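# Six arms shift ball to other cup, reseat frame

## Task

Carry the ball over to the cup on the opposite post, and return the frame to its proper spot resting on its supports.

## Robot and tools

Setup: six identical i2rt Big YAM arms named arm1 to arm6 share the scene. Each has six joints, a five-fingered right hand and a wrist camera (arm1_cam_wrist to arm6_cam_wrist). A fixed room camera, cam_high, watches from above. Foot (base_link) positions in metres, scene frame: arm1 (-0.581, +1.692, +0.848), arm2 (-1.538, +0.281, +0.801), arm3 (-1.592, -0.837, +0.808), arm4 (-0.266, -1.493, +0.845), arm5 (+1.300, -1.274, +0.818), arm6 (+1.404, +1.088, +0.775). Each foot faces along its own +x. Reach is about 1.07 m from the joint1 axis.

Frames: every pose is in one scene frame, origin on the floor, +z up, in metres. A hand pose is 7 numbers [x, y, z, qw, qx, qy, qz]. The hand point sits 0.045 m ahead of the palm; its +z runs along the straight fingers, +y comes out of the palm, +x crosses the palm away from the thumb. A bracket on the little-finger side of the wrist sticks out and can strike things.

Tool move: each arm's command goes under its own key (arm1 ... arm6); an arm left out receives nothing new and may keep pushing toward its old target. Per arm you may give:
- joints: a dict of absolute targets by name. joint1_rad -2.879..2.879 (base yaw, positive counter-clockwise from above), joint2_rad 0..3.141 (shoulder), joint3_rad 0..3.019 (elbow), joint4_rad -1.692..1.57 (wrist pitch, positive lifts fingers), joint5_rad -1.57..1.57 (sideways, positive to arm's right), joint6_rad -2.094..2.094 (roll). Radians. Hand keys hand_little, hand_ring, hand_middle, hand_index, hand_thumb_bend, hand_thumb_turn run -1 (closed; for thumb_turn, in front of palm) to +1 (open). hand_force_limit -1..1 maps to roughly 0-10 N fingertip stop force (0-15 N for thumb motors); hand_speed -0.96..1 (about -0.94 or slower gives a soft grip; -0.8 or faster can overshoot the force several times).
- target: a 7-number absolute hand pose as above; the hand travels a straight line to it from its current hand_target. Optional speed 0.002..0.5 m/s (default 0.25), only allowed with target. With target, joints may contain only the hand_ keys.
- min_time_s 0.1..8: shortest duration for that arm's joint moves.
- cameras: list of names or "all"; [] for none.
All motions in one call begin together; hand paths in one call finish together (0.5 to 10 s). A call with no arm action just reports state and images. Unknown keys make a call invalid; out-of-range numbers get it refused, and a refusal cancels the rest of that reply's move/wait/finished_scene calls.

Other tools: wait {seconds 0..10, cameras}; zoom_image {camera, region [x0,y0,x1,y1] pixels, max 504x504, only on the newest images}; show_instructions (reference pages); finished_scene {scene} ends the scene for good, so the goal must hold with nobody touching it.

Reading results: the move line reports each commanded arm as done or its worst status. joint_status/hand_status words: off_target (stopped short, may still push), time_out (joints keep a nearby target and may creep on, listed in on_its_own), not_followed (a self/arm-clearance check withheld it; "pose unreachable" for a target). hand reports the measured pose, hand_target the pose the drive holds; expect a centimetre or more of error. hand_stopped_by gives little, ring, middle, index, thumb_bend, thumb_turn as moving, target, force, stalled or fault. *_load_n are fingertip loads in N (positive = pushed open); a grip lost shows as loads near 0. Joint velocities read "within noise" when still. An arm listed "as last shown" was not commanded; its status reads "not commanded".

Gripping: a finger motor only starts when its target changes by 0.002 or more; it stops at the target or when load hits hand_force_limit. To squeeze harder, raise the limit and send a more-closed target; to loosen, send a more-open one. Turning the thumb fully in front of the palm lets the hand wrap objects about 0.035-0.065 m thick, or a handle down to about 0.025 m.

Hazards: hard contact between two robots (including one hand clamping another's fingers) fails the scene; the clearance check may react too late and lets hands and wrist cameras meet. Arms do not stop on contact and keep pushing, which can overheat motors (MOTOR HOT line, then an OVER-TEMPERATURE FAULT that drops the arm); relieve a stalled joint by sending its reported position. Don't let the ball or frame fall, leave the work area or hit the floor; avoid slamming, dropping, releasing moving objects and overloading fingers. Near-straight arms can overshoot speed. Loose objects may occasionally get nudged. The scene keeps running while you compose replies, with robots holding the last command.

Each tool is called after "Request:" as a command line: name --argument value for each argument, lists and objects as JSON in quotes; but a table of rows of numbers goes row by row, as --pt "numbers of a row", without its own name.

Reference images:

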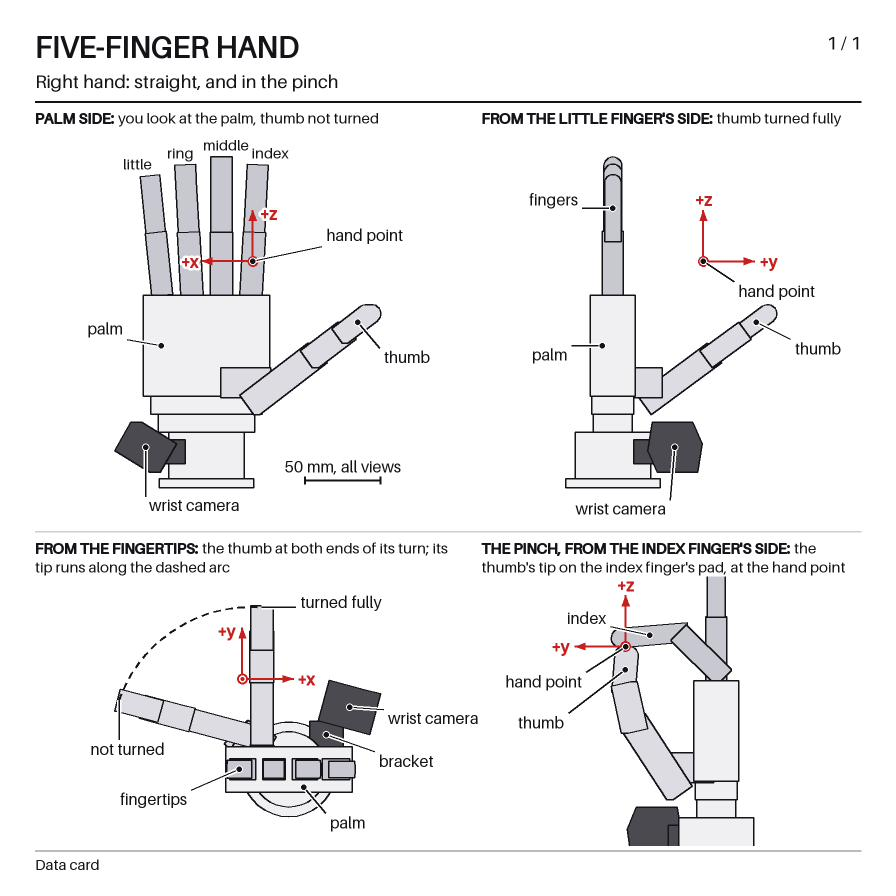

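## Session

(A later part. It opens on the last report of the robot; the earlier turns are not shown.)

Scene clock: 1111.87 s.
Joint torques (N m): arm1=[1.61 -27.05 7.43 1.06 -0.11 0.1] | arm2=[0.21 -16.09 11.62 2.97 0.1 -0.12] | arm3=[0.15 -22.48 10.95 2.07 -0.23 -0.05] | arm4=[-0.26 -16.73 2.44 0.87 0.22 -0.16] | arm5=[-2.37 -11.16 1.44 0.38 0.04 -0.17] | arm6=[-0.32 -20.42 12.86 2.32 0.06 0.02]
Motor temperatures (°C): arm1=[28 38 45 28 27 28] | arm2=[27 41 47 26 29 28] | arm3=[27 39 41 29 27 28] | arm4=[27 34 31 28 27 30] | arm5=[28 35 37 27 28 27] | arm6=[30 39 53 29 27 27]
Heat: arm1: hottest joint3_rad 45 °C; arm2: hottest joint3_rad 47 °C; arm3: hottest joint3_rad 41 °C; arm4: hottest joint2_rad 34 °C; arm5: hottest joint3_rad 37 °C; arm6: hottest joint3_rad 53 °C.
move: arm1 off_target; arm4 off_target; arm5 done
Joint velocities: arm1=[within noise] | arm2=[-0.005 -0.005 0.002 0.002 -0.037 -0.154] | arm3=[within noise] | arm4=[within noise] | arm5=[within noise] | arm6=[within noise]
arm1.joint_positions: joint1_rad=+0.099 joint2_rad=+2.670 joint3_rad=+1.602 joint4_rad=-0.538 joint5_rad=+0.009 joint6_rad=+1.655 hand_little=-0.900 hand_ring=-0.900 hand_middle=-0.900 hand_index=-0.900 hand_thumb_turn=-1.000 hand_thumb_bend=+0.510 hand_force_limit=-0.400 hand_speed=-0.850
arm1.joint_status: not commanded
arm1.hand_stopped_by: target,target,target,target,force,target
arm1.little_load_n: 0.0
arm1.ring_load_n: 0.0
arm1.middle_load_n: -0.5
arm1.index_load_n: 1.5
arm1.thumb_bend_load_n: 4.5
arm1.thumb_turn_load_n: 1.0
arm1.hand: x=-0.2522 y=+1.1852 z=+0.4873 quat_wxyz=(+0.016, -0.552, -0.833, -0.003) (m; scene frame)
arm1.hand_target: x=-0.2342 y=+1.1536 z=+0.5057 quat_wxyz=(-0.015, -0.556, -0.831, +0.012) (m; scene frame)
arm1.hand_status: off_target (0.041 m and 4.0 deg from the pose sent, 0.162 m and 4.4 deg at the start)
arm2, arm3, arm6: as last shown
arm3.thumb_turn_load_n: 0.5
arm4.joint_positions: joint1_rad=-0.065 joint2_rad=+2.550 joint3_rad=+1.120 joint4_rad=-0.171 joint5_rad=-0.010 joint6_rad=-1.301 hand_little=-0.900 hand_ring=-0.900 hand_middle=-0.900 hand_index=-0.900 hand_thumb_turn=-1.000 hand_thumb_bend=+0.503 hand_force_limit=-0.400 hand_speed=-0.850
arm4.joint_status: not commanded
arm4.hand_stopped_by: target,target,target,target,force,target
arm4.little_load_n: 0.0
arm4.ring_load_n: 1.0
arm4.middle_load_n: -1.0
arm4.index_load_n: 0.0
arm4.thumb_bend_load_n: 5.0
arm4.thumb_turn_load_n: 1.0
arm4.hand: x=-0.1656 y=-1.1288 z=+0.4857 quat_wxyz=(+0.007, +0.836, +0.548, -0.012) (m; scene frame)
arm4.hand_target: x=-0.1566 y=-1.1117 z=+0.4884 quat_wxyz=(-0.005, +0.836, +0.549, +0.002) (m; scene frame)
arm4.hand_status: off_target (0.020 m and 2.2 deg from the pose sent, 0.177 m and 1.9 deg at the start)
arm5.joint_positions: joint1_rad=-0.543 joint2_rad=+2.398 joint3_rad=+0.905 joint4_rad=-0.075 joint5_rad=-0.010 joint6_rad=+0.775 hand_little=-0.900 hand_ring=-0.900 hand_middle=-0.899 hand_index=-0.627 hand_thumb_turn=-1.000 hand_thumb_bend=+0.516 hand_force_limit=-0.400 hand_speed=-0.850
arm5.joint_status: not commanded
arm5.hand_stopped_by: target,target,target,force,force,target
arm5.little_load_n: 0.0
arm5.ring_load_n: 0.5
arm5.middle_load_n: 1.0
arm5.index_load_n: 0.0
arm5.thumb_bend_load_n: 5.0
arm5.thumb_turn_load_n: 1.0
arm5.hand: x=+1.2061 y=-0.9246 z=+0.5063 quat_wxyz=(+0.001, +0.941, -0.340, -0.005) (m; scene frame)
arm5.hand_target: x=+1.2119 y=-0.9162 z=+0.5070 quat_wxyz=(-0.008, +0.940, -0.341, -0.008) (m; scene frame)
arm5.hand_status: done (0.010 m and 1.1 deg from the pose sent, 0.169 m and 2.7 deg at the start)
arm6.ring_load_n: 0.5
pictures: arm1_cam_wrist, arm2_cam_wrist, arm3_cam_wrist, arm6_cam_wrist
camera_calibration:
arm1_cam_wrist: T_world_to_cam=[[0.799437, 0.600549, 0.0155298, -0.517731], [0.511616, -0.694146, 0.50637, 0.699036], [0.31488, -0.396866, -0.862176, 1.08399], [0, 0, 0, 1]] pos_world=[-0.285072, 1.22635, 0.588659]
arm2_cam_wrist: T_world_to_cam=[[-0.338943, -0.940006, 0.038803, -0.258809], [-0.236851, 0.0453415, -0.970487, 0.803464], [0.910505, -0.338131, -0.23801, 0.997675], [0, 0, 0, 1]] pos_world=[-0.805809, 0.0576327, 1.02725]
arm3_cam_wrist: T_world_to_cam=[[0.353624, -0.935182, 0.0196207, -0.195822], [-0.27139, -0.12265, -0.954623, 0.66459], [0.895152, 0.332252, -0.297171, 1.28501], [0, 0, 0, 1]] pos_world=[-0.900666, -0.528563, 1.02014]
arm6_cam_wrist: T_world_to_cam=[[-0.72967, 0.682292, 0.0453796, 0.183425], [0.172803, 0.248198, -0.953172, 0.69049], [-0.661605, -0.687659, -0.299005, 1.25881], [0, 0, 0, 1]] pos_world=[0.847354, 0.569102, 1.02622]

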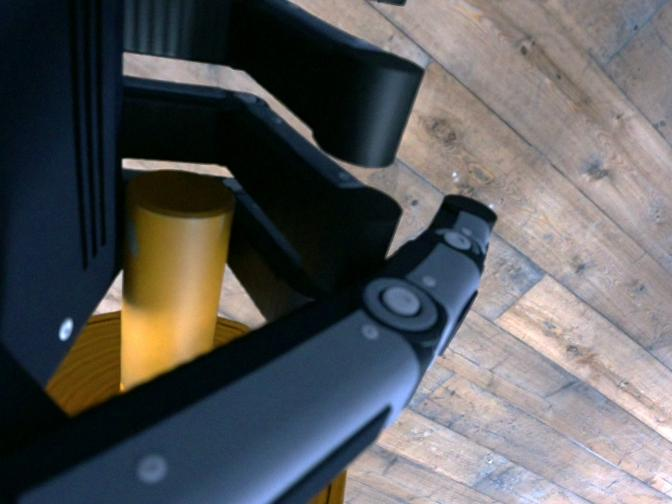

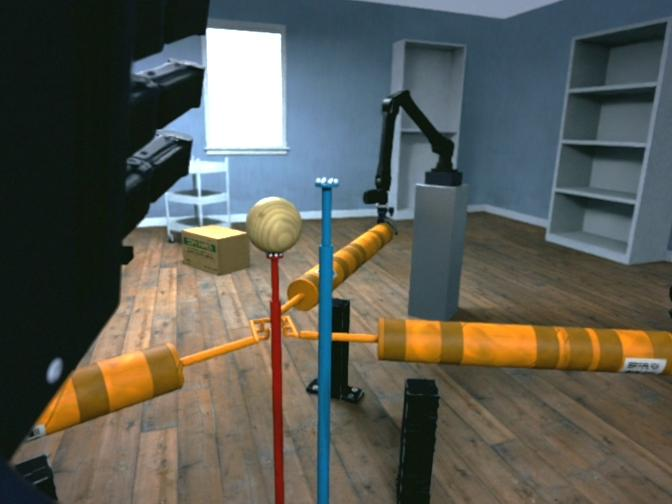

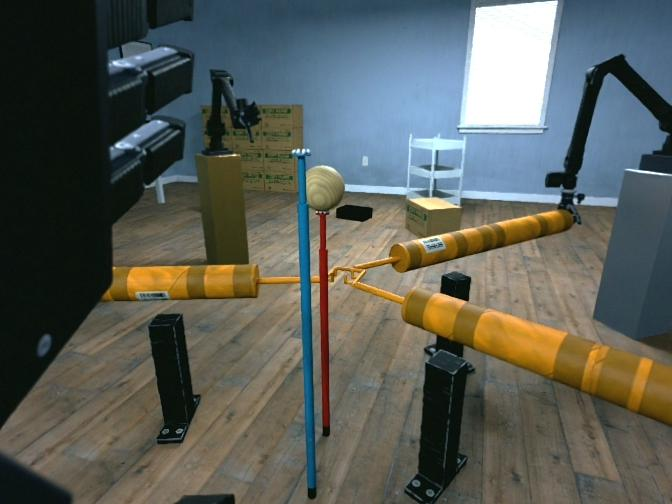

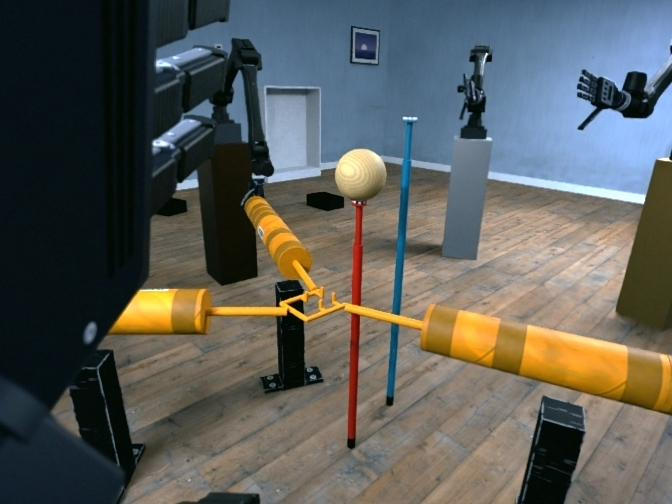

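Request:
move --arm1 '{"target": [-0.241, 1.1515, 0.443, 0.012, 0.556, 0.831, -0.01], "speed": 0.04}' --arm5 '{"target": [1.2045, -0.919, 0.4385, -0.004, 0.940, -0.340, -0.004], "speed": 0.04}' --arm4 '{"target": [-0.164, -1.110, 0.424, -0.003, 0.836, 0.549, 0.001], "speed": 0.04}' --cameras '["arm1_cam_wrist", "arm2_cam_wrist", "arm3_cam_wrist", "arm6_cam_wrist"]'

Scene clock: 1128.53 s.
Joint torques (N m): arm1=[0.44 -26.81 7.13 1.11 -0.1 -0.03] | arm2=[0.03 -16.03 11.63 2.96 0.09 -0.11] | arm3=[0.15 -22.36 10.93 2.11 -0.24 -0.12] | arm4=[1.03 -16.97 1.88 0.87 0.23 0.01] | arm5=[-0.56 -11.52 0.49 0.36 0.04 0.01] | arm6=[0.15 -19.9 12.96 2.45 0.06 0.06]
Motor temperatures (°C): arm1=[28 37 43 28 27 28] | arm2=[27 41 47 26 29 28] | arm3=[27 39 41 29 27 28] | arm4=[27 34 30 28 27 30] | arm5=[28 35 36 27 28 27] | arm6=[30 39 53 29 27 27]
Heat: arm1: hottest joint3_rad 43 °C; arm2: hottest joint3_rad 47 °C; arm3: hottest joint3_rad 41 °C; arm4: hottest joint2_rad 34 °C; arm5: hottest joint3_rad 36 °C; arm6: hottest joint3_rad 53 °C.
move: arm1 off_target; arm4 off_target; arm5 done
Joint velocities: within noise
arm1.joint_positions: joint1_rad=+0.099 joint2_rad=+2.809 joint3_rad=+1.701 joint4_rad=-0.506 joint5_rad=+0.009 joint6_rad=+1.655 hand_little=-0.900 hand_ring=-0.900 hand_middle=-0.900 hand_index=-0.900 hand_thumb_turn=-1.000 hand_thumb_bend=+0.510 hand_force_limit=-0.400 hand_speed=-0.850
arm1.joint_status: not commanded
arm1.hand_stopped_by: target,target,target,target,force,target
arm1.little_load_n: 0.0
arm1.ring_load_n: 0.5
arm1.middle_load_n: -0.5
arm1.index_load_n: 1.5
arm1.thumb_bend_load_n: 4.5
arm1.thumb_turn_load_n: 1.0
arm1.hand: x=-0.2536 y=+1.1878 z=+0.4283 quat_wxyz=(+0.019, -0.552, -0.833, -0.005) (m; scene frame)
arm1.hand_target: x=-0.2419 y=+1.1524 z=+0.4449 quat_wxyz=(-0.012, -0.556, -0.831, +0.010) (m; scene frame)
arm1.hand_status: off_target (0.041 m and 4.0 deg from the pose sent, 0.057 m and 3.6 deg at the start)
arm2, arm3, arm6: as last shown
arm3.thumb_turn_load_n: 0.0
arm4.joint_positions: joint1_rad=-0.065 joint2_rad=+2.717 joint3_rad=+1.239 joint4_rad=-0.122 joint5_rad=-0.010 joint6_rad=-1.301 hand_little=-0.900 hand_ring=-0.900 hand_middle=-0.900 hand_index=-0.900 hand_thumb_turn=-1.000 hand_thumb_bend=+0.503 hand_force_limit=-0.400 hand_speed=-0.850
arm4.joint_status: not commanded
arm4.hand_stopped_by: target,target,target,target,force,target
arm4.little_load_n: 0.0
arm4.ring_load_n: 1.0
arm4.middle_load_n: -0.5
arm4.index_load_n: 0.0
arm4.thumb_bend_load_n: 5.0
arm4.thumb_turn_load_n: 1.5
arm4.hand: x=-0.1651 y=-1.1262 z=+0.4228 quat_wxyz=(+0.007, +0.836, +0.548, -0.012) (m; scene frame)
arm4.hand_target: x=-0.1640 y=-1.1099 z=+0.4243 quat_wxyz=(-0.003, +0.836, +0.549, +0.001) (m; scene frame)
arm4.hand_status: off_target (0.016 m and 1.9 deg from the pose sent, 0.065 m and 1.9 deg at the start)
arm5.joint_positions: joint1_rad=-0.543 joint2_rad=+2.591 joint3_rad=+1.018 joint4_rad=+0.003 joint5_rad=-0.006 joint6_rad=+0.775 hand_little=-0.900 hand_ring=-0.900 hand_middle=-0.899 hand_index=-0.627 hand_thumb_turn=-1.000 hand_thumb_bend=+0.516 hand_force_limit=-0.400 hand_speed=-0.850
arm5.joint_status: not commanded
arm5.hand_stopped_by: target,target,target,force,force,target
arm5.little_load_n: 0.0
arm5.ring_load_n: 0.5
arm5.middle_load_n: 1.0
arm5.index_load_n: 0.0
arm5.thumb_bend_load_n: 5.0
arm5.thumb_turn_load_n: 1.0
arm5.hand: x=+1.2067 y=-0.9226 z=+0.4389 quat_wxyz=(+0.001, +0.941, -0.340, -0.002) (m; scene frame)
arm5.hand_target: x=+1.2045 y=-0.9190 z=+0.4385 quat_wxyz=(-0.004, +0.940, -0.340, -0.004) (m; scene frame)
arm5.hand_status: done (0.004 m and 0.7 deg from the pose sent, 0.068 m and 0.6 deg at the start)
arm6.ring_load_n: 0.0
pictures: arm1_cam_wrist, arm2_cam_wrist, arm3_cam_wrist, arm6_cam_wrist
camera_calibration:
arm1_cam_wrist: T_world_to_cam=[[0.79952, 0.600396, 0.0171066, -0.517785], [0.51298, -0.697373, 0.500522, 0.737993], [0.312441, -0.391402, -0.865555, 1.02892], [0, 0, 0, 1]] pos_world=[-0.286071, 1.22825, 0.530058]
arm2_cam_wrist: T_world_to_cam=[[-0.338943, -0.940006, 0.038803, -0.258809], [-0.236851, 0.0453415, -0.970487, 0.803464], [0.910505, -0.338131, -0.23801, 0.997675], [0, 0, 0, 1]] pos_world=[-0.805809, 0.0576327, 1.02725]
arm3_cam_wrist: T_world_to_cam=[[0.353624, -0.935182, 0.0196207, -0.195822], [-0.27139, -0.12265, -0.954623, 0.66459], [0.895152, 0.332252, -0.297171, 1.28501], [0, 0, 0, 1]] pos_world=[-0.900666, -0.528563, 1.02014]
arm6_cam_wrist: T_world_to_cam=[[-0.72967, 0.682292, 0.0453796, 0.183425], [0.172803, 0.248198, -0.953172, 0.69049], [-0.661605, -0.687659, -0.299005, 1.25881], [0, 0, 0, 1]] pos_world=[0.847354, 0.569102, 1.02622]

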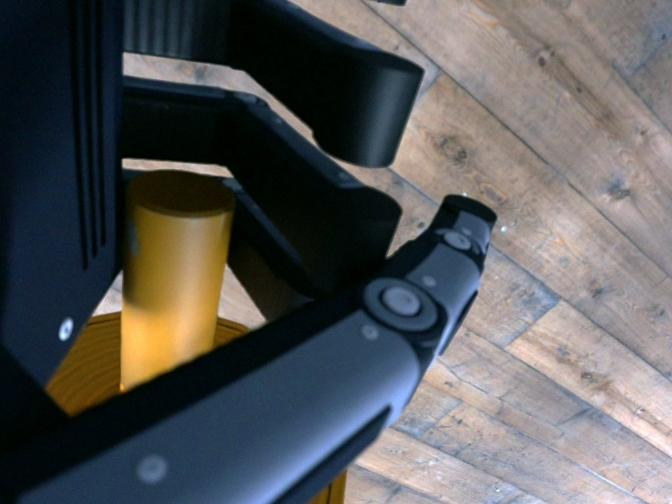

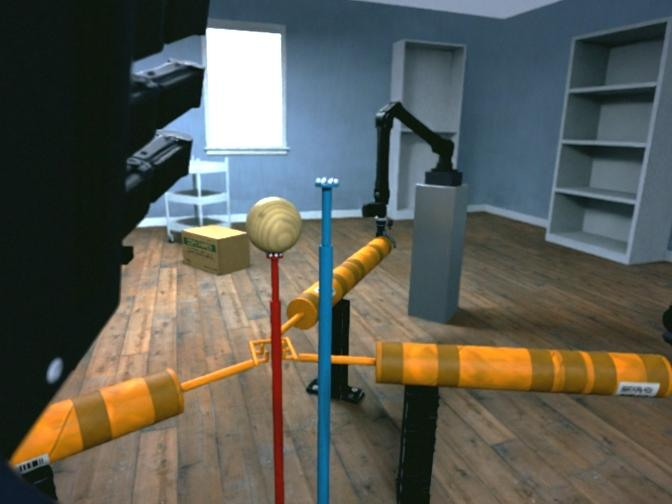

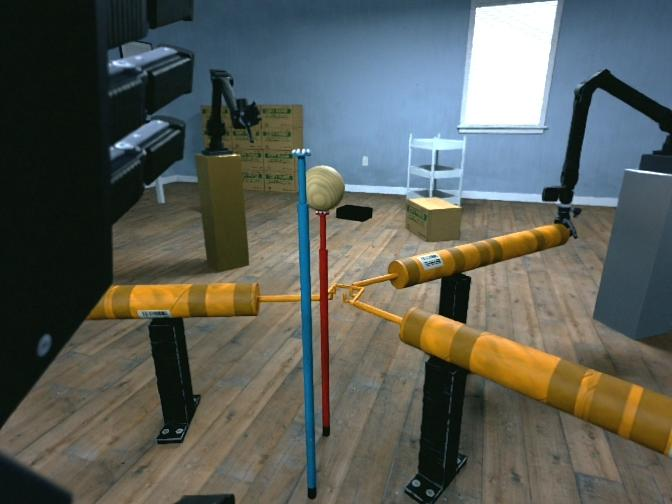

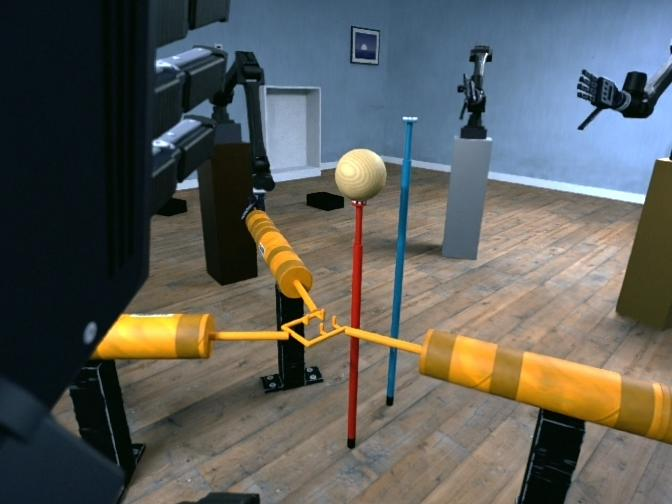

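Request:
move --arm1 '{"target": [-0.266, 1.1465, 0.455, 0.012, 0.556, 0.831, -0.01], "speed": 0.04}' --arm5 '{"target": [1.190, -0.924, 0.450, -0.004, 0.940, -0.340, -0.004], "speed": 0.04}' --arm4 '{"target": [-0.183, -1.110, 0.437, -0.003, 0.836, 0.549, 0.001], "speed": 0.04}'

Scene clock: 1140.97 s.
Joint torques (N m): arm1=[0.09 -29.74 3.74 1.17 -0.09 -0.15] | arm2=[-0.03 -16.03 11.64 2.99 0.08 -0.13] | arm3=[0.32 -22.42 10.95 2.15 -0.29 -0.16] | arm4=[1.9 -19.49 0.68 0.77 0.13 0.06] | arm5=[-0.62 -13.74 -0.8 0.21 0.05 0.05] | arm6=[0.44 -20.25 12.77 2.22 0.06 0.02]
Motor temperatures (°C): arm1=[28 39 43 28 27 28] | arm2=[27 41 47 26 29 28] | arm3=[27 39 41 29 27 28] | arm4=[27 34 29 28 27 30] | arm5=[28 35 36 27 28 27] | arm6=[30 39 53 29 27 27]
Heat: arm1: hottest joint3_rad 43 °C; arm2: hottest joint3_rad 47 °C; arm3: hottest joint3_rad 41 °C; arm4: hottest joint2_rad 34 °C; arm5: hottest joint3_rad 36 °C; arm6: hottest joint3_rad 53 °C.
move: arm1 off_target; arm4 off_target; arm5 off_target
Joint velocities: within noise
arm1.joint_positions: joint1_rad=+0.060 joint2_rad=+2.809 joint3_rad=+1.701 joint4_rad=-0.498 joint5_rad=+0.007 joint6_rad=+1.623 hand_little=-0.900 hand_ring=-0.900 hand_middle=-0.900 hand_index=-0.900 hand_thumb_turn=-1.000 hand_thumb_bend=+0.510 hand_force_limit=-0.400 hand_speed=-0.850
arm1.joint_status: not commanded
arm1.hand_stopped_by: target,target,target,target,force,target
arm1.little_load_n: 0.0
arm1.ring_load_n: 0.0
arm1.middle_load_n: 0.0
arm1.index_load_n: 1.5
arm1.thumb_bend_load_n: 4.5
arm1.thumb_turn_load_n: 1.0
arm1.hand: x=-0.2716 y=+1.1760 z=+0.4287 quat_wxyz=(+0.015, -0.555, -0.832, -0.004) (m; scene frame)
arm1.hand_target: x=-0.2664 y=+1.1468 z=+0.4550 quat_wxyz=(-0.012, -0.556, -0.831, +0.010) (m; scene frame)
arm1.hand_status: off_target (0.040 m and 3.5 deg from the pose sent, 0.051 m and 4.0 deg at the start)
arm2, arm3, arm6: as last shown
arm2.index_load_n: 0.5
arm4.joint_positions: joint1_rad=-0.033 joint2_rad=+2.717 joint3_rad=+1.219 joint4_rad=-0.122 joint5_rad=-0.008 joint6_rad=-1.264 hand_little=-0.900 hand_ring=-0.900 hand_middle=-0.900 hand_index=-0.900 hand_thumb_turn=-1.000 hand_thumb_bend=+0.503 hand_force_limit=-0.400 hand_speed=-0.850
arm4.joint_status: not commanded
arm4.hand_stopped_by: target,target,target,target,force,target
arm4.little_load_n: 0.0
arm4.ring_load_n: 0.0
arm4.middle_load_n: 0.0
arm4.index_load_n: 0.0
arm4.thumb_bend_load_n: 5.0
arm4.thumb_turn_load_n: 1.5
arm4.hand: x=-0.1797 y=-1.1373 z=+0.4234 quat_wxyz=(+0.016, +0.837, +0.546, -0.017) (m; scene frame)
arm4.hand_target: x=-0.1831 y=-1.1103 z=+0.4369 quat_wxyz=(-0.003, +0.836, +0.549, +0.001) (m; scene frame)
arm4.hand_status: off_target (0.031 m and 3.0 deg from the pose sent, 0.028 m and 1.9 deg at the start)
arm5.joint_positions: joint1_rad=-0.502 joint2_rad=+2.589 joint3_rad=+1.003 joint4_rad=+0.004 joint5_rad=-0.006 joint6_rad=+0.810 hand_little=-0.900 hand_ring=-0.900 hand_middle=-0.899 hand_index=-0.627 hand_thumb_turn=-1.000 hand_thumb_bend=+0.516 hand_force_limit=-0.400 hand_speed=-0.850
arm5.joint_status: not commanded
arm5.hand_stopped_by: target,target,target,force,force,target
arm5.little_load_n: 0.5
arm5.ring_load_n: 0.5
arm5.middle_load_n: 1.0
arm5.index_load_n: 0.0
arm5.thumb_bend_load_n: 5.0
arm5.thumb_turn_load_n: 1.0
arm5.hand: x=+1.1925 y=-0.9329 z=+0.4400 quat_wxyz=(+0.007, +0.941, -0.337, +0.000) (m; scene frame)
arm5.hand_target: x=+1.1900 y=-0.9241 z=+0.4497 quat_wxyz=(-0.004, +0.940, -0.340, -0.004) (m; scene frame)
arm5.hand_status: off_target (0.014 m and 1.4 deg from the pose sent, 0.020 m and 0.6 deg at the start)
pictures: none

Request:
move --arm1 '{"target": [-0.256, 1.157, 0.450, 0.012, 0.556, 0.831, -0.01], "speed": 0.04}' --arm5 '{"target": [1.199, -0.915, 0.446, -0.004, 0.940, -0.340, -0.004], "speed": 0.04}' --arm4 '{"target": [-0.173, -1.100, 0.432, -0.003, 0.836, 0.549, 0.001], "speed": 0.04}' --cameras '["arm2_cam_wrist", "arm3_cam_wrist", "arm6_cam_wrist"]'

Scene clock: 1149.87 s.
Joint torques (N m): arm1=[2.08 -29.45 3.84 1.46 -0.02 0.11] | arm2=[0.09 -16.15 11.66 2.96 0.09 -0.12] | arm3=[1.08 -23 10.88 2.03 -0.23 -0.1] | arm4=[0.44 -18.37 2.58 0.21 0.13 -0.11] | arm5=[-2.43 -12.98 0.29 -0.31 0.05 -0.16] | arm6=[0.26 -20.6 12.72 2.32 0.01 0.07]
Motor temperatures (°C): arm1=[28 39 42 28 27 28] | arm2=[27 41 47 26 29 28] | arm3=[27 39 41 29 27 28] | arm4=[27 35 29 27 27 30] | arm5=[28 35 35 27 28 27] | arm6=[30 39 53 29 27 27]
Heat: arm1: hottest joint3_rad 42 °C; arm2: hottest joint3_rad 47 °C; arm3: hottest joint3_rad 41 °C; arm4: hottest joint2_rad 35 °C; arm5: hottest joint2_rad 35 °C; arm6: hottest joint3_rad 53 °C.
move: arm1 off_target; arm4 off_target; arm5 off_target
Joint velocities: within noise
arm1.joint_positions: joint1_rad=+0.061 joint2_rad=+2.809 joint3_rad=+1.685 joint4_rad=-0.489 joint5_rad=+0.004 joint6_rad=+1.623 hand_little=-0.900 hand_ring=-0.900 hand_middle=-0.900 hand_index=-0.900 hand_thumb_turn=-1.000 hand_thumb_bend=+0.510 hand_force_limit=-0.400 hand_speed=-0.850
arm1.joint_status: not commanded
arm1.hand_stopped_by: target,target,target,target,force,target
arm1.little_load_n: 0.0
arm1.ring_load_n: 0.0
arm1.middle_load_n: 0.0
arm1.index_load_n: 1.5
arm1.thumb_bend_load_n: 4.5
arm1.thumb_turn_load_n: 1.0
arm1.hand: x=-0.2742 y=+1.1833 z=+0.4259 quat_wxyz=(+0.018, -0.555, -0.832, -0.007) (m; scene frame)
arm1.hand_target: x=-0.2560 y=+1.1577 z=+0.4506 quat_wxyz=(-0.012, -0.556, -0.831, +0.010) (m; scene frame)
arm1.hand_status: off_target (0.040 m and 4.0 deg from the pose sent, 0.033 m and 3.5 deg at the start)
arm2, arm3, arm6: as last shown
arm2.index_load_n: 0.0
arm4.joint_positions: joint1_rad=-0.033 joint2_rad=+2.717 joint3_rad=+1.237 joint4_rad=-0.132 joint5_rad=-0.006 joint6_rad=-1.264 hand_little=-0.900 hand_ring=-0.900 hand_middle=-0.900 hand_index=-0.900 hand_thumb_turn=-1.000 hand_thumb_bend=+0.503 hand_force_limit=-0.400 hand_speed=-0.850
arm4.joint_status: not commanded
arm4.hand_stopped_by: target,target,target,target,force,target
arm4.little_load_n: -0.5
arm4.ring_load_n: 0.0
arm4.middle_load_n: -0.5
arm4.index_load_n: 0.0
arm4.thumb_bend_load_n: 5.0
arm4.thumb_turn_load_n: 1.5
arm4.hand: x=-0.1786 y=-1.1289 z=+0.4236 quat_wxyz=(+0.014, +0.838, +0.546, -0.014) (m; scene frame)
arm4.hand_target: x=-0.1730 y=-1.1003 z=+0.4326 quat_wxyz=(-0.003, +0.836, +0.549, +0.001) (m; scene frame)
arm4.hand_status: off_target (0.031 m and 2.6 deg from the pose sent, 0.039 m and 3.1 deg at the start)
arm5.joint_positions: joint1_rad=-0.506 joint2_rad=+2.589 joint3_rad=+1.019 joint4_rad=+0.004 joint5_rad=-0.005 joint6_rad=+0.809 hand_little=-0.900 hand_ring=-0.900 hand_middle=-0.899 hand_index=-0.627 hand_thumb_turn=-1.000 hand_thumb_bend=+0.516 hand_force_limit=-0.400 hand_speed=-0.850
arm5.joint_status: not commanded
arm5.hand_stopped_by: target,target,target,force,force,target
arm5.little_load_n: 0.0
arm5.ring_load_n: 0.5
arm5.middle_load_n: 1.0
arm5.index_load_n: 0.0
arm5.thumb_bend_load_n: 5.5
arm5.thumb_turn_load_n: 1.0
arm5.hand: x=+1.1928 y=-0.9217 z=+0.4396 quat_wxyz=(-0.001, +0.941, -0.338, -0.003) (m; scene frame)
arm5.hand_target: x=+1.1990 y=-0.9150 z=+0.4458 quat_wxyz=(-0.004, +0.940, -0.340, -0.004) (m; scene frame)
arm5.hand_status: off_target (0.011 m and 0.4 deg from the pose sent, 0.020 m and 1.4 deg at the start)
pictures: arm2_cam_wrist, arm3_cam_wrist, arm6_cam_wrist
camera_calibration:
arm2_cam_wrist: T_world_to_cam=[[-0.338943, -0.940006, 0.038803, -0.258809], [-0.236851, 0.0453415, -0.970487, 0.803464], [0.910505, -0.338131, -0.23801, 0.997675], [0, 0, 0, 1]] pos_world=[-0.805809, 0.0576327, 1.02725]
arm3_cam_wrist: T_world_to_cam=[[0.353624, -0.935182, 0.0196207, -0.195822], [-0.27139, -0.12265, -0.954623, 0.66459], [0.895152, 0.332252, -0.297171, 1.28501], [0, 0, 0, 1]] pos_world=[-0.900666, -0.528563, 1.02014]
arm6_cam_wrist: T_world_to_cam=[[-0.72967, 0.682292, 0.0453796, 0.183425], [0.172803, 0.248198, -0.953172, 0.69049], [-0.661605, -0.687659, -0.299005, 1.25881], [0, 0, 0, 1]] pos_world=[0.847354, 0.569102, 1.02622]

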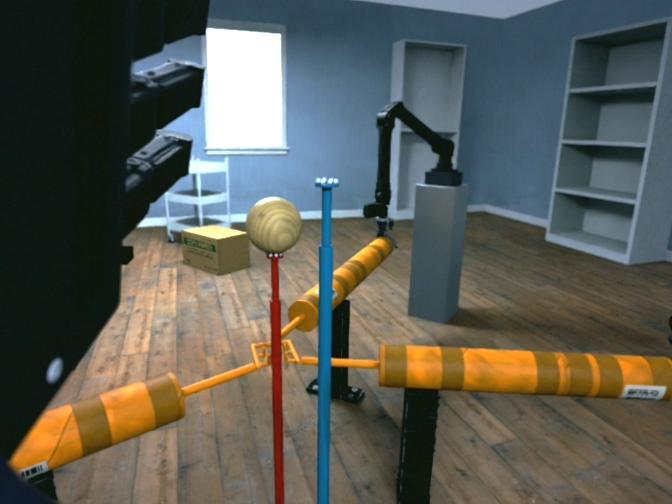

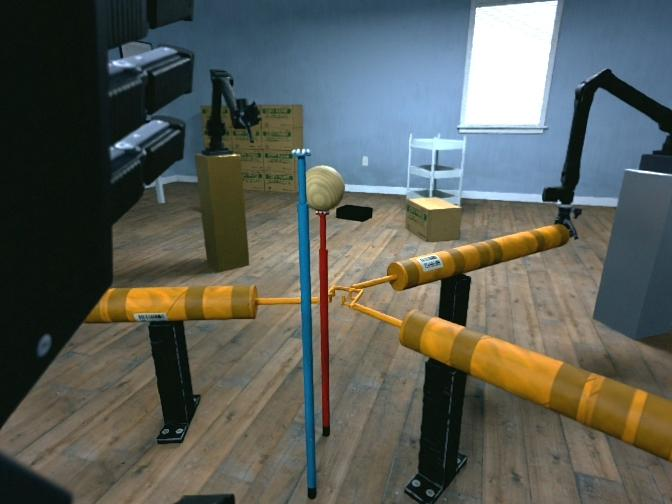

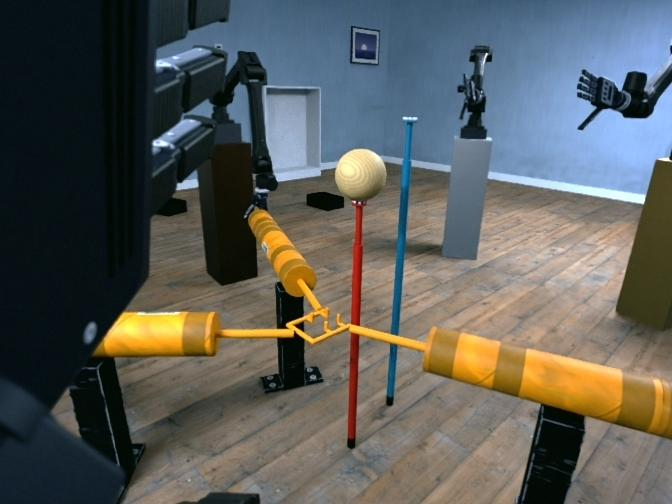

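Request:
move --arm1 '{"target": [-0.246, 1.157, 0.440, 0.012, 0.556, 0.831, -0.01], "speed": 0.04}' --arm5 '{"target": [1.208, -0.917, 0.438, -0.004, 0.940, -0.340, -0.004], "speed": 0.04}' --arm4 '{"target": [-0.163, -1.102, 0.422, -0.003, 0.836, 0.549, 0.001], "speed": 0.04}' --cameras '["arm2_cam_wrist", "arm6_cam_wrist"]'

Scene clock: 1162.90 s.
Joint torques (N m): arm1=[1.79 -26.93 6.52 1.26 0 0.19] | arm2=[0.21 -16.26 11.62 2.95 0.09 -0.12] | arm3=[1.55 -22.65 10.8 1.99 -0.22 -0.11] | arm4=[0.03 -17.2 2.76 0.57 0.08 -0.16] | arm5=[-2.2 -11.34 0.44 0.23 0.04 -0.18] | arm6=[-0.09 -20.54 12.75 2.39 0.04 0.08]
Motor temperatures (°C): arm1=[28 40 41 28 27 28] | arm2=[27 41 47 26 29 28] | arm3=[27 39 41 29 27 28] | arm4=[27 35 29 27 27 30] | arm5=[28 35 35 27 28 27] | arm6=[30 39 53 29 27 27]
Heat: arm1: hottest joint3_rad 41 °C; arm2: hottest joint3_rad 47 °C; arm3: hottest joint3_rad 41 °C; arm4: hottest joint2_rad 35 °C; arm5: hottest joint2_rad 35 °C; arm6: hottest joint3_rad 53 °C.
move: arm1 off_target; arm4 off_target; arm5 done
Joint velocities: within noise
arm1.joint_positions: joint1_rad=+0.077 joint2_rad=+2.809 joint3_rad=+1.685 joint4_rad=-0.489 joint5_rad=+0.004 joint6_rad=+1.631 hand_little=-0.900 hand_ring=-0.900 hand_middle=-0.900 hand_index=-0.900 hand_thumb_turn=-1.000 hand_thumb_bend=+0.510 hand_force_limit=-0.400 hand_speed=-0.850
arm1.joint_status: not commanded
arm1.hand_stopped_by: target,target,target,target,force,target
arm1.little_load_n: 0.0
arm1.ring_load_n: 0.0
arm1.middle_load_n: 0.0
arm1.index_load_n: 1.0
arm1.thumb_bend_load_n: 4.5
arm1.thumb_turn_load_n: 1.0
arm1.hand: x=-0.2660 y=+1.1881 z=+0.4257 quat_wxyz=(+0.018, -0.551, -0.834, -0.007) (m; scene frame)
arm1.hand_target: x=-0.2466 y=+1.1581 z=+0.4418 quat_wxyz=(-0.012, -0.556, -0.831, +0.010) (m; scene frame)
arm1.hand_status: off_target (0.040 m and 4.0 deg from the pose sent, 0.041 m and 4.0 deg at the start)
arm2, arm3, arm6: as last shown
arm4.joint_positions: joint1_rad=-0.052 joint2_rad=+2.729 joint3_rad=+1.254 joint4_rad=-0.132 joint5_rad=-0.005 joint6_rad=-1.283 hand_little=-0.900 hand_ring=-0.900 hand_middle=-0.900 hand_index=-0.900 hand_thumb_turn=-1.000 hand_thumb_bend=+0.503 hand_force_limit=-0.400 hand_speed=-0.850
arm4.joint_status: not commanded
arm4.hand_stopped_by: target,target,target,target,force,target
arm4.little_load_n: 0.0
arm4.ring_load_n: 0.0
arm4.middle_load_n: 0.0
arm4.index_load_n: 0.0
arm4.thumb_bend_load_n: 5.0
arm4.thumb_turn_load_n: 1.5
arm4.hand: x=-0.1696 y=-1.1247 z=+0.4194 quat_wxyz=(+0.011, +0.838, +0.546, -0.012) (m; scene frame)
arm4.hand_target: x=-0.1630 y=-1.1023 z=+0.4226 quat_wxyz=(-0.003, +0.836, +0.549, +0.001) (m; scene frame)
arm4.hand_status: off_target (0.024 m and 2.3 deg from the pose sent, 0.031 m and 2.6 deg at the start)
arm5.joint_positions: joint1_rad=-0.531 joint2_rad=+2.589 joint3_rad=+1.024 joint4_rad=+0.004 joint5_rad=-0.006 joint6_rad=+0.787 hand_little=-0.900 hand_ring=-0.900 hand_middle=-0.899 hand_index=-0.627 hand_thumb_turn=-1.000 hand_thumb_bend=+0.516 hand_force_limit=-0.400 hand_speed=-0.850
arm5.joint_status: not commanded
arm5.hand_stopped_by: target,target,target,force,force,target
arm5.little_load_n: 0.0
arm5.ring_load_n: 0.0
arm5.middle_load_n: 1.0
arm5.index_load_n: 0.0
arm5.thumb_bend_load_n: 5.5
arm5.thumb_turn_load_n: 1.0
arm5.hand: x=+1.2017 y=-0.9173 z=+0.4395 quat_wxyz=(-0.003, +0.941, -0.340, -0.004) (m; scene frame)
arm5.hand_target: x=+1.2079 y=-0.9171 z=+0.4380 quat_wxyz=(-0.004, +0.940, -0.340, -0.004) (m; scene frame)
arm5.hand_status: done (0.006 m and 0.1 deg from the pose sent, 0.016 m and 0.4 deg at the start)
pictures: arm2_cam_wrist, arm6_cam_wrist
camera_calibration:
arm2_cam_wrist: T_world_to_cam=[[-0.338943, -0.940006, 0.038803, -0.258809], [-0.236851, 0.0453415, -0.970487, 0.803464], [0.910505, -0.338131, -0.23801, 0.997675], [0, 0, 0, 1]] pos_world=[-0.805809, 0.0576327, 1.02725]
arm6_cam_wrist: T_world_to_cam=[[-0.72967, 0.682292, 0.0453796, 0.183425], [0.172803, 0.248198, -0.953172, 0.69049], [-0.661605, -0.687659, -0.299005, 1.25881], [0, 0, 0, 1]] pos_world=[0.847354, 0.569102, 1.02622]

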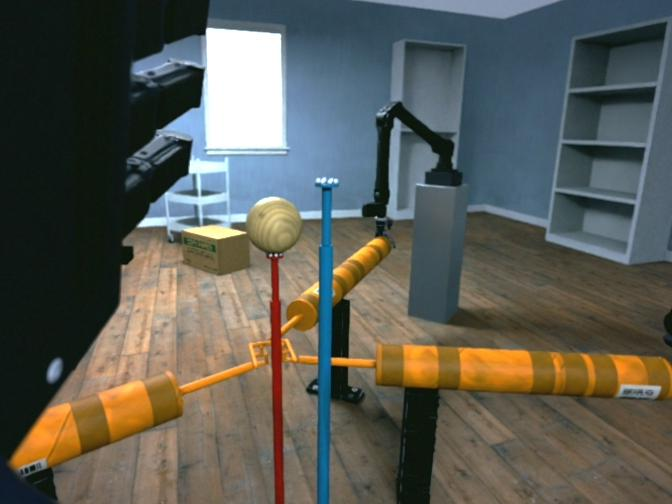

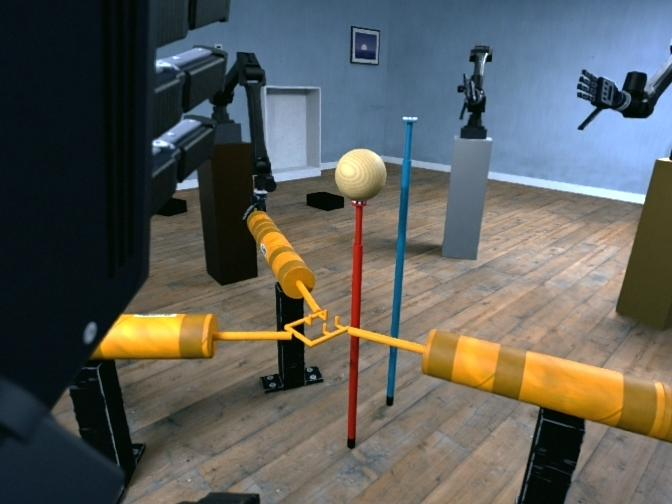

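Request:
move --arm1 '{"joints": {"hand_thumb_bend": 1, "hand_speed": -0.7}}' --arm5 '{"joints": {"hand_thumb_bend": 1, "hand_speed": -0.7}}' --arm4 '{"joints": {"hand_thumb_bend": 1, "hand_speed": -0.7}}'

Request:
move --arm1 '{"joints": {"hand_little": 1.0, "hand_ring": 1.0, "hand_middle": 1.0, "hand_index": 1.0}}' --arm5 '{"joints": {"hand_little": 1.0, "hand_ring": 1.0, "hand_middle": 1.0, "hand_index": 1.0}}' --arm4 '{"joints": {"hand_little": 1.0, "hand_ring": 1.0, "hand_middle": 1.0, "hand_index": 1.0}}' --cameras '["all"]'

Scene clock: 1173.30 s.
Joint torques (N m): arm1=[1.85 -26.99 6.43 1.28 0 0.19] | arm2=[-0.09 -16.09 11.59 2.93 0.09 -0.11] | arm3=[0.21 -22.3 10.67 1.99 -0.24 -0.09] | arm4=[0.03 -17.26 2.74 0.51 0.11 -0.17] | arm5=[-2.26 -11.34 0.44 0.23 0.03 -0.17] | arm6=[-0.09 -20.13 12.81 2.15 0.05 0.04]
Motor temperatures (°C): arm1=[28 40 41 28 27 28] | arm2=[27 41 47 26 29 28] | arm3=[27 39 41 29 27 28] | arm4=[27 34 29 27 27 30] | arm5=[28 35 35 27 28 27] | arm6=[30 39 53 29 27 27]
Heat: arm1: hottest joint3_rad 41 °C; arm2: hottest joint3_rad 47 °C; arm3: hottest joint3_rad 41 °C; arm4: hottest joint2_rad 34 °C; arm5: hottest joint2_rad 35 °C; arm6: hottest joint3_rad 53 °C.
move: arm1 done; arm4 done; arm5 done
Joint velocities: within noise
arm1.joint_positions: joint1_rad=+0.077 joint2_rad=+2.809 joint3_rad=+1.685 joint4_rad=-0.489 joint5_rad=+0.004 joint6_rad=+1.631 hand_little=-0.900 hand_ring=-0.900 hand_middle=-0.900 hand_index=-0.900 hand_thumb_turn=-1.000 hand_thumb_bend=+1.000 hand_force_limit=-0.400 hand_speed=-0.700
arm1.joint_status: all done
arm1.hand_stopped_by: target,target,target,target,target,target
arm1.little_load_n: 0.0
arm1.ring_load_n: 0.0
arm1.middle_load_n: 0.5
arm1.index_load_n: 1.0
arm1.thumb_bend_load_n: 0.0
arm1.thumb_turn_load_n: 0.0
arm1.hand: x=-0.2660 y=+1.1880 z=+0.4257 quat_wxyz=(+0.018, -0.551, -0.834, -0.007) (m; scene frame)
arm1.hand_target: x=-0.2466 y=+1.1581 z=+0.4418 quat_wxyz=(-0.012, -0.556, -0.831, +0.010) (m; scene frame)
arm1.hand_status: not commanded
arm2.joint_positions: joint1_rad=+0.032 joint2_rad=+2.181 joint3_rad=+1.555 joint4_rad=+0.883 joint5_rad=+0.104 joint6_rad=-1.367 hand_little=+1.000 hand_ring=+1.000 hand_middle=+1.000 hand_index=+1.000 hand_thumb_turn=+1.000 hand_thumb_bend=+1.000 hand_force_limit=+0.000 hand_speed=-0.800
arm2.joint_status: not commanded
arm2.hand_stopped_by: target,target,target,target,target,target
arm2.little_load_n: 0.0
arm2.ring_load_n: 0.0
arm2.middle_load_n: 0.0
arm2.index_load_n: 0.0
arm2.thumb_bend_load_n: 0.0
arm2.thumb_turn_load_n: 0.0
arm2.hand: x=-0.7046 y=+0.0193 z=+0.9954 quat_wxyz=(+0.034, +0.591, -0.173, +0.787) (m; scene frame)
arm2.hand_target: x=-0.6923 y=+0.0256 z=+1.0199 quat_wxyz=(+0.033, +0.570, -0.164, +0.804) (m; scene frame)
arm2.hand_status: not commanded
arm3.joint_positions: joint1_rad=-0.020 joint2_rad=+2.209 joint3_rad=+1.539 joint4_rad=+0.904 joint5_rad=+0.130 joint6_rad=-1.359 hand_little=+1.000 hand_ring=+1.000 hand_middle=+1.000 hand_index=+1.000 hand_thumb_turn=+1.000 hand_thumb_bend=+1.000 hand_force_limit=+0.000 hand_speed=-0.800
arm3.joint_status: not commanded
arm3.hand_stopped_by: target,target,target,target,target,target
arm3.little_load_n: 0.0
arm3.ring_load_n: 0.0
arm3.middle_load_n: 0.0
arm3.index_load_n: 0.0
arm3.thumb_bend_load_n: 0.0
arm3.thumb_turn_load_n: 0.0
arm3.hand: x=-0.7978 y=-0.4899 z=+0.9874 quat_wxyz=(-0.237, +0.617, +0.037, +0.749) (m; scene frame)
arm3.hand_target: x=-0.7923 y=-0.4809 z=+1.0200 quat_wxyz=(-0.243, +0.592, +0.040, +0.768) (m; scene frame)
arm3.hand_status: not commanded
arm4.joint_positions: joint1_rad=-0.052 joint2_rad=+2.729 joint3_rad=+1.254 joint4_rad=-0.132 joint5_rad=-0.005 joint6_rad=-1.283 hand_little=-0.900 hand_ring=-0.900 hand_middle=-0.900 hand_index=-0.900 hand_thumb_turn=-1.000 hand_thumb_bend=+1.000 hand_force_limit=-0.400 hand_speed=-0.700
arm4.joint_status: all done
arm4.hand_stopped_by: target,target,target,target,target,target
arm4.little_load_n: 0.0
arm4.ring_load_n: 0.0
arm4.middle_load_n: 2.0
arm4.index_load_n: 0.0
arm4.thumb_bend_load_n: 0.0
arm4.thumb_turn_load_n: 0.0
arm4.hand: x=-0.1696 y=-1.1247 z=+0.4194 quat_wxyz=(+0.011, +0.838, +0.546, -0.012) (m; scene frame)
arm4.hand_target: x=-0.1630 y=-1.1023 z=+0.4226 quat_wxyz=(-0.003, +0.836, +0.549, +0.001) (m; scene frame)
arm4.hand_status: not commanded
arm5.joint_positions: joint1_rad=-0.531 joint2_rad=+2.589 joint3_rad=+1.024 joint4_rad=+0.004 joint5_rad=-0.006 joint6_rad=+0.787 hand_little=-0.900 hand_ring=-0.900 hand_middle=-0.899 hand_index=-0.627 hand_thumb_turn=-1.000 hand_thumb_bend=+1.000 hand_force_limit=-0.400 hand_speed=-0.700
arm5.joint_status: all done
arm5.hand_stopped_by: target,target,target,force,target,target
arm5.little_load_n: 0.5
arm5.ring_load_n: 0.0
arm5.middle_load_n: 1.5
arm5.index_load_n: 0.0
arm5.thumb_bend_load_n: -0.5
arm5.thumb_turn_load_n: 0.0
arm5.hand: x=+1.2017 y=-0.9174 z=+0.4395 quat_wxyz=(-0.003, +0.941, -0.339, -0.004) (m; scene frame)
arm5.hand_target: x=+1.2079 y=-0.9171 z=+0.4380 quat_wxyz=(-0.004, +0.940, -0.340, -0.004) (m; scene frame)
arm5.hand_status: not commanded
arm6.joint_positions: joint1_rad=-0.126 joint2_rad=+2.120 joint3_rad=+1.534 joint4_rad=+0.831 joint5_rad=+0.040 joint6_rad=-1.356 hand_little=+1.000 hand_ring=+1.000 hand_middle=+1.000 hand_index=+1.000 hand_thumb_turn=+1.000 hand_thumb_bend=+1.000 hand_force_limit=+0.000 hand_speed=-0.800
arm6.joint_status: not commanded
arm6.hand_stopped_by: target,target,target,target,target,target
arm6.little_load_n: 0.0
arm6.ring_load_n: 0.0
arm6.middle_load_n: 0.0
arm6.index_load_n: 0.0
arm6.thumb_bend_load_n: 0.0
arm6.thumb_turn_load_n: 0.0
arm6.hand: x=+0.7678 y=+0.4955 z=+0.9948 quat_wxyz=(+0.688, +0.169, -0.596, +0.378) (m; scene frame)
arm6.hand_target: x=+0.7542 y=+0.4990 z=+1.0300 quat_wxyz=(+0.707, +0.153, -0.573, +0.385) (m; scene frame)
arm6.hand_status: not commanded
pictures: none

Scene clock: 1176.07 s.
Joint torques (N m): arm1=[1.73 -26.75 5.75 1.07 0.02 0.14] | arm2=[-0.15 -15.91 11.58 2.91 0.08 -0.12] | arm3=[-0.09 -22.01 10.99 1.96 -0.23 -0.07] | arm4=[0.15 -17.61 1.35 0.57 0.08 -0.12] | arm5=[-2.02 -11.28 0.42 0.23 0.03 -0.16] | arm6=[0.09 -20.07 12.92 2.21 0.07 0.07]
Motor temperatures (°C): arm1=[28 40 41 28 27 28] | arm2=[27 41 47 26 29 28] | arm3=[27 39 41 29 27 28] | arm4=[27 34 28 27 27 30] | arm5=[28 35 35 27 28 27] | arm6=[30 39 53 29 27 27]
Heat: arm1: hottest joint3_rad 41 °C; arm2: hottest joint3_rad 47 °C; arm3: hottest joint3_rad 41 °C; arm4: hottest joint2_rad 34 °C; arm5: hottest joint2_rad 35 °C; arm6: hottest joint3_rad 53 °C.
move: arm1 done; arm4 done; arm5 done
Joint velocities: within noise
arm1.joint_positions: joint1_rad=+0.077 joint2_rad=+2.803 joint3_rad=+1.695 joint4_rad=-0.482 joint5_rad=+0.004 joint6_rad=+1.635 hand_little=+1.000 hand_ring=+1.000 hand_middle=+1.000 hand_index=+1.000 hand_thumb_turn=-1.000 hand_thumb_bend=+1.000 hand_force_limit=-0.400 hand_speed=-0.700
arm1.joint_status: all done
arm1.hand_stopped_by: target,target,target,target,target,target
arm1.little_load_n: 0.0
arm1.ring_load_n: 0.0
arm1.middle_load_n: 0.0
arm1.index_load_n: 0.0
arm1.thumb_bend_load_n: -0.5
arm1.thumb_turn_load_n: 0.0
arm1.hand: x=-0.2608 y=+1.1772 z=+0.4315 quat_wxyz=(+0.008, -0.553, -0.833, -0.002) (m; scene frame)
arm1.hand_target: x=-0.2466 y=+1.1580 z=+0.4419 quat_wxyz=(-0.012, -0.556, -0.831, +0.010) (m; scene frame)
arm1.hand_status: not commanded
arm2, arm3, arm6: as last shown
arm2.thumb_bend_load_n: 0.5
arm4.joint_positions: joint1_rad=-0.052 joint2_rad=+2.729 joint3_rad=+1.273 joint4_rad=-0.132 joint5_rad=-0.005 joint6_rad=-1.286 hand_little=+1.000 hand_ring=+1.000 hand_middle=+1.000 hand_index=+1.000 hand_thumb_turn=-1.000 hand_thumb_bend=+1.000 hand_force_limit=-0.400 hand_speed=-0.700
arm4.joint_status: all done
arm4.hand_stopped_by: target,target,target,target,target,target
arm4.little_load_n: 0.0
arm4.ring_load_n: 0.0
arm4.middle_load_n: 0.0
arm4.index_load_n: 0.0
arm4.thumb_bend_load_n: 0.0
arm4.thumb_turn_load_n: 0.0
arm4.hand: x=-0.1679 y=-1.1124 z=+0.4192 quat_wxyz=(+0.004, +0.837, +0.547, -0.006) (m; scene frame)
arm4.hand_target: x=-0.1629 y=-1.1022 z=+0.4227 quat_wxyz=(-0.003, +0.836, +0.549, +0.001) (m; scene frame)
arm4.hand_status: not commanded
arm5.joint_positions: joint1_rad=-0.535 joint2_rad=+2.589 joint3_rad=+1.024 joint4_rad=+0.004 joint5_rad=-0.005 joint6_rad=+0.785 hand_little=+1.000 hand_ring=+1.000 hand_middle=+1.000 hand_index=+1.000 hand_thumb_turn=-1.000 hand_thumb_bend=+1.000 hand_force_limit=-0.400 hand_speed=-0.700
arm5.joint_status: all done
arm5.hand_stopped_by: target,target,target,target,target,target
arm5.little_load_n: 0.0
arm5.ring_load_n: 0.0
arm5.middle_load_n: 0.0
arm5.index_load_n: 0.0
arm5.thumb_bend_load_n: 0.0
arm5.thumb_turn_load_n: 0.0
arm5.hand: x=+1.2032 y=-0.9171 z=+0.4394 quat_wxyz=(-0.003, +0.940, -0.340, -0.004) (m; scene frame)
arm5.hand_target: x=+1.2080 y=-0.9170 z=+0.4380 quat_wxyz=(-0.004, +0.940, -0.340, -0.004) (m; scene frame)
arm5.hand_status: not commanded
pictures: arm1_cam_wrist, arm2_cam_wrist, arm3_cam_wrist, arm4_cam_wrist, arm5_cam_wrist, arm6_cam_wrist, cam_high
camera_calibration:
arm1_cam_wrist: T_world_to_cam=[[0.800406, 0.599182, 0.0182137, -0.504543], [0.503805, -0.688843, 0.521225, 0.711439], [0.324855, -0.408015, -0.853225, 1.0472], [0, 0, 0, 1]] pos_world=[-0.294775, 1.21966, 0.531865]
arm2_cam_wrist: T_world_to_cam=[[-0.338943, -0.940006, 0.038803, -0.258809], [-0.236851, 0.0453415, -0.970487, 0.803464], [0.910505, -0.338131, -0.23801, 0.997675], [0, 0, 0, 1]] pos_world=[-0.805809, 0.0576327, 1.02725]
arm3_cam_wrist: T_world_to_cam=[[0.353624, -0.935182, 0.0196207, -0.195822], [-0.27139, -0.12265, -0.954623, 0.66459], [0.895152, 0.332252, -0.297171, 1.28501], [0, 0, 0, 1]] pos_world=[-0.900666, -0.528563, 1.02014]
arm4_cam_wrist: T_world_to_cam=[[0.986146, -0.157848, -0.0509876, 0.0162551], [-0.103641, -0.826313, 0.553593, -1.17232], [-0.129515, -0.540639, -0.831225, -0.159513], [0, 0, 0, 1]] pos_world=[-0.15819, -1.05238, 0.517228]
arm5_cam_wrist: T_world_to_cam=[[-0.404118, -0.9125, -0.0635069, -0.315328], [-0.795673, 0.316432, 0.516503, 1.02007], [-0.451213, 0.259259, -0.853927, 1.27233], [0, 0, 0, 1]] pos_world=[1.2583, -0.940381, 0.539582]
arm6_cam_wrist: T_world_to_cam=[[-0.72967, 0.682292, 0.0453796, 0.183425], [0.172803, 0.248198, -0.953172, 0.69049], [-0.661605, -0.687659, -0.299005, 1.25881], [0, 0, 0, 1]] pos_world=[0.847354, 0.569102, 1.02622]

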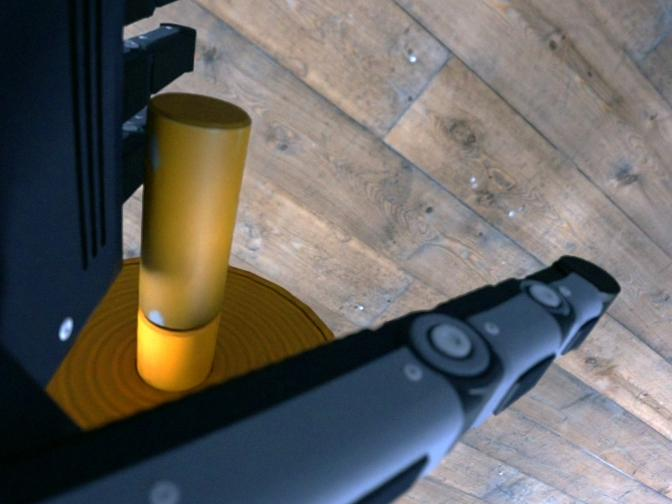

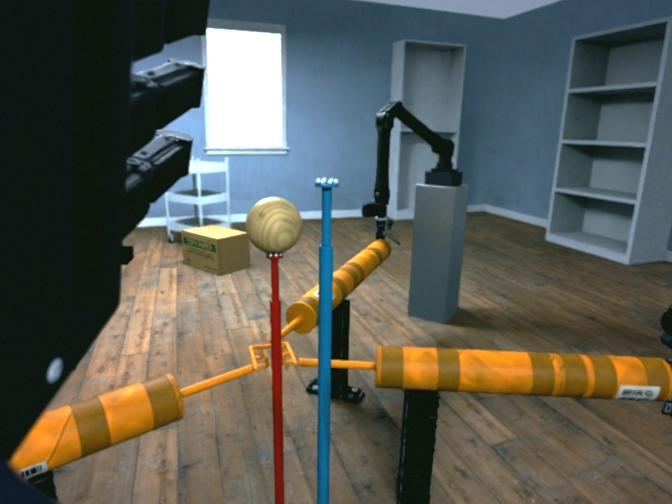

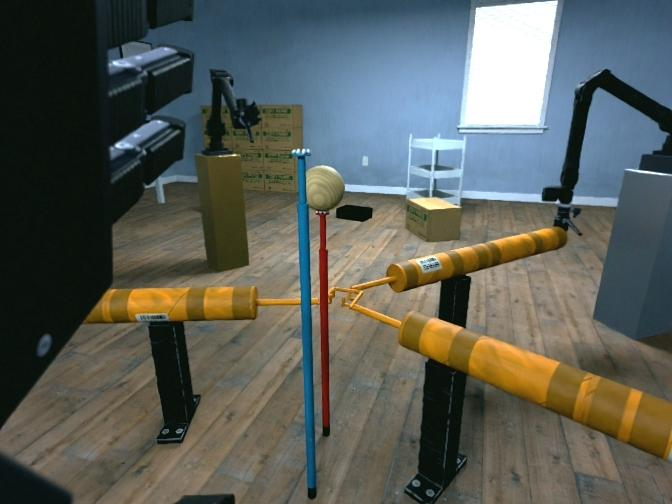

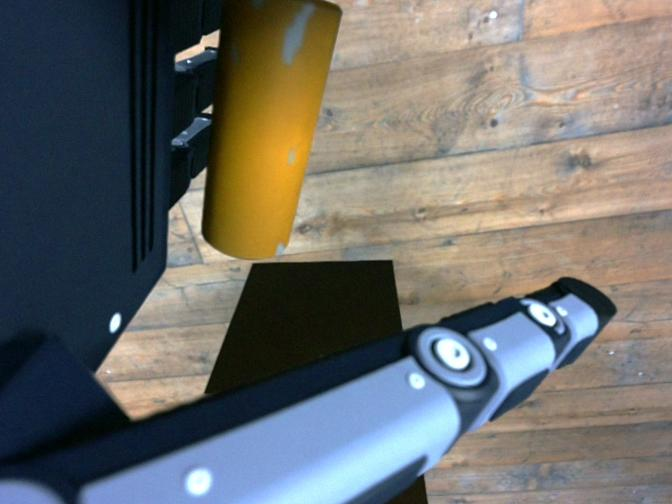

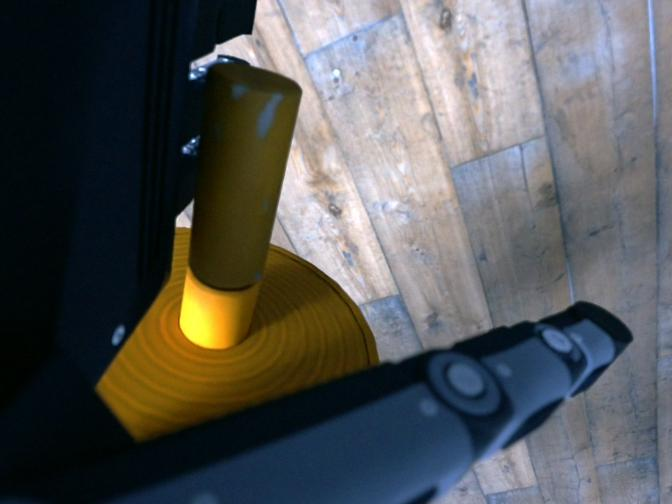

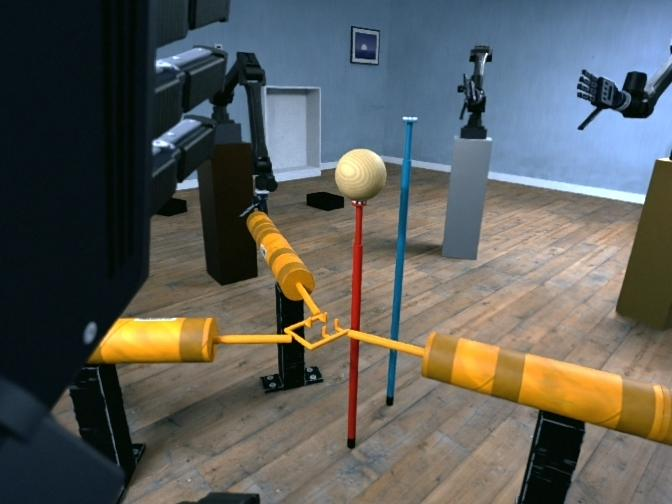

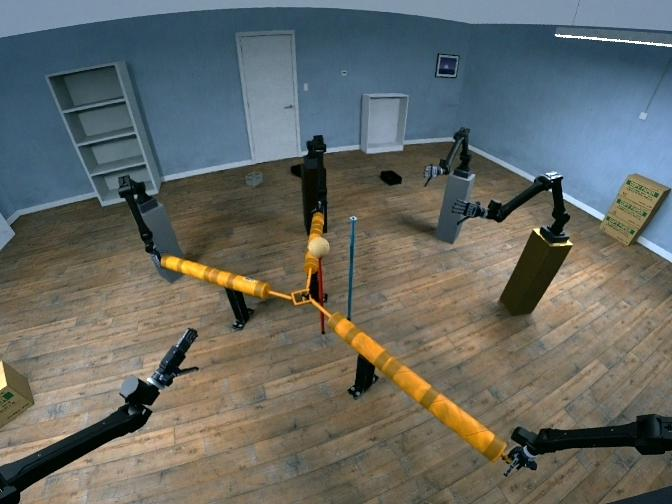

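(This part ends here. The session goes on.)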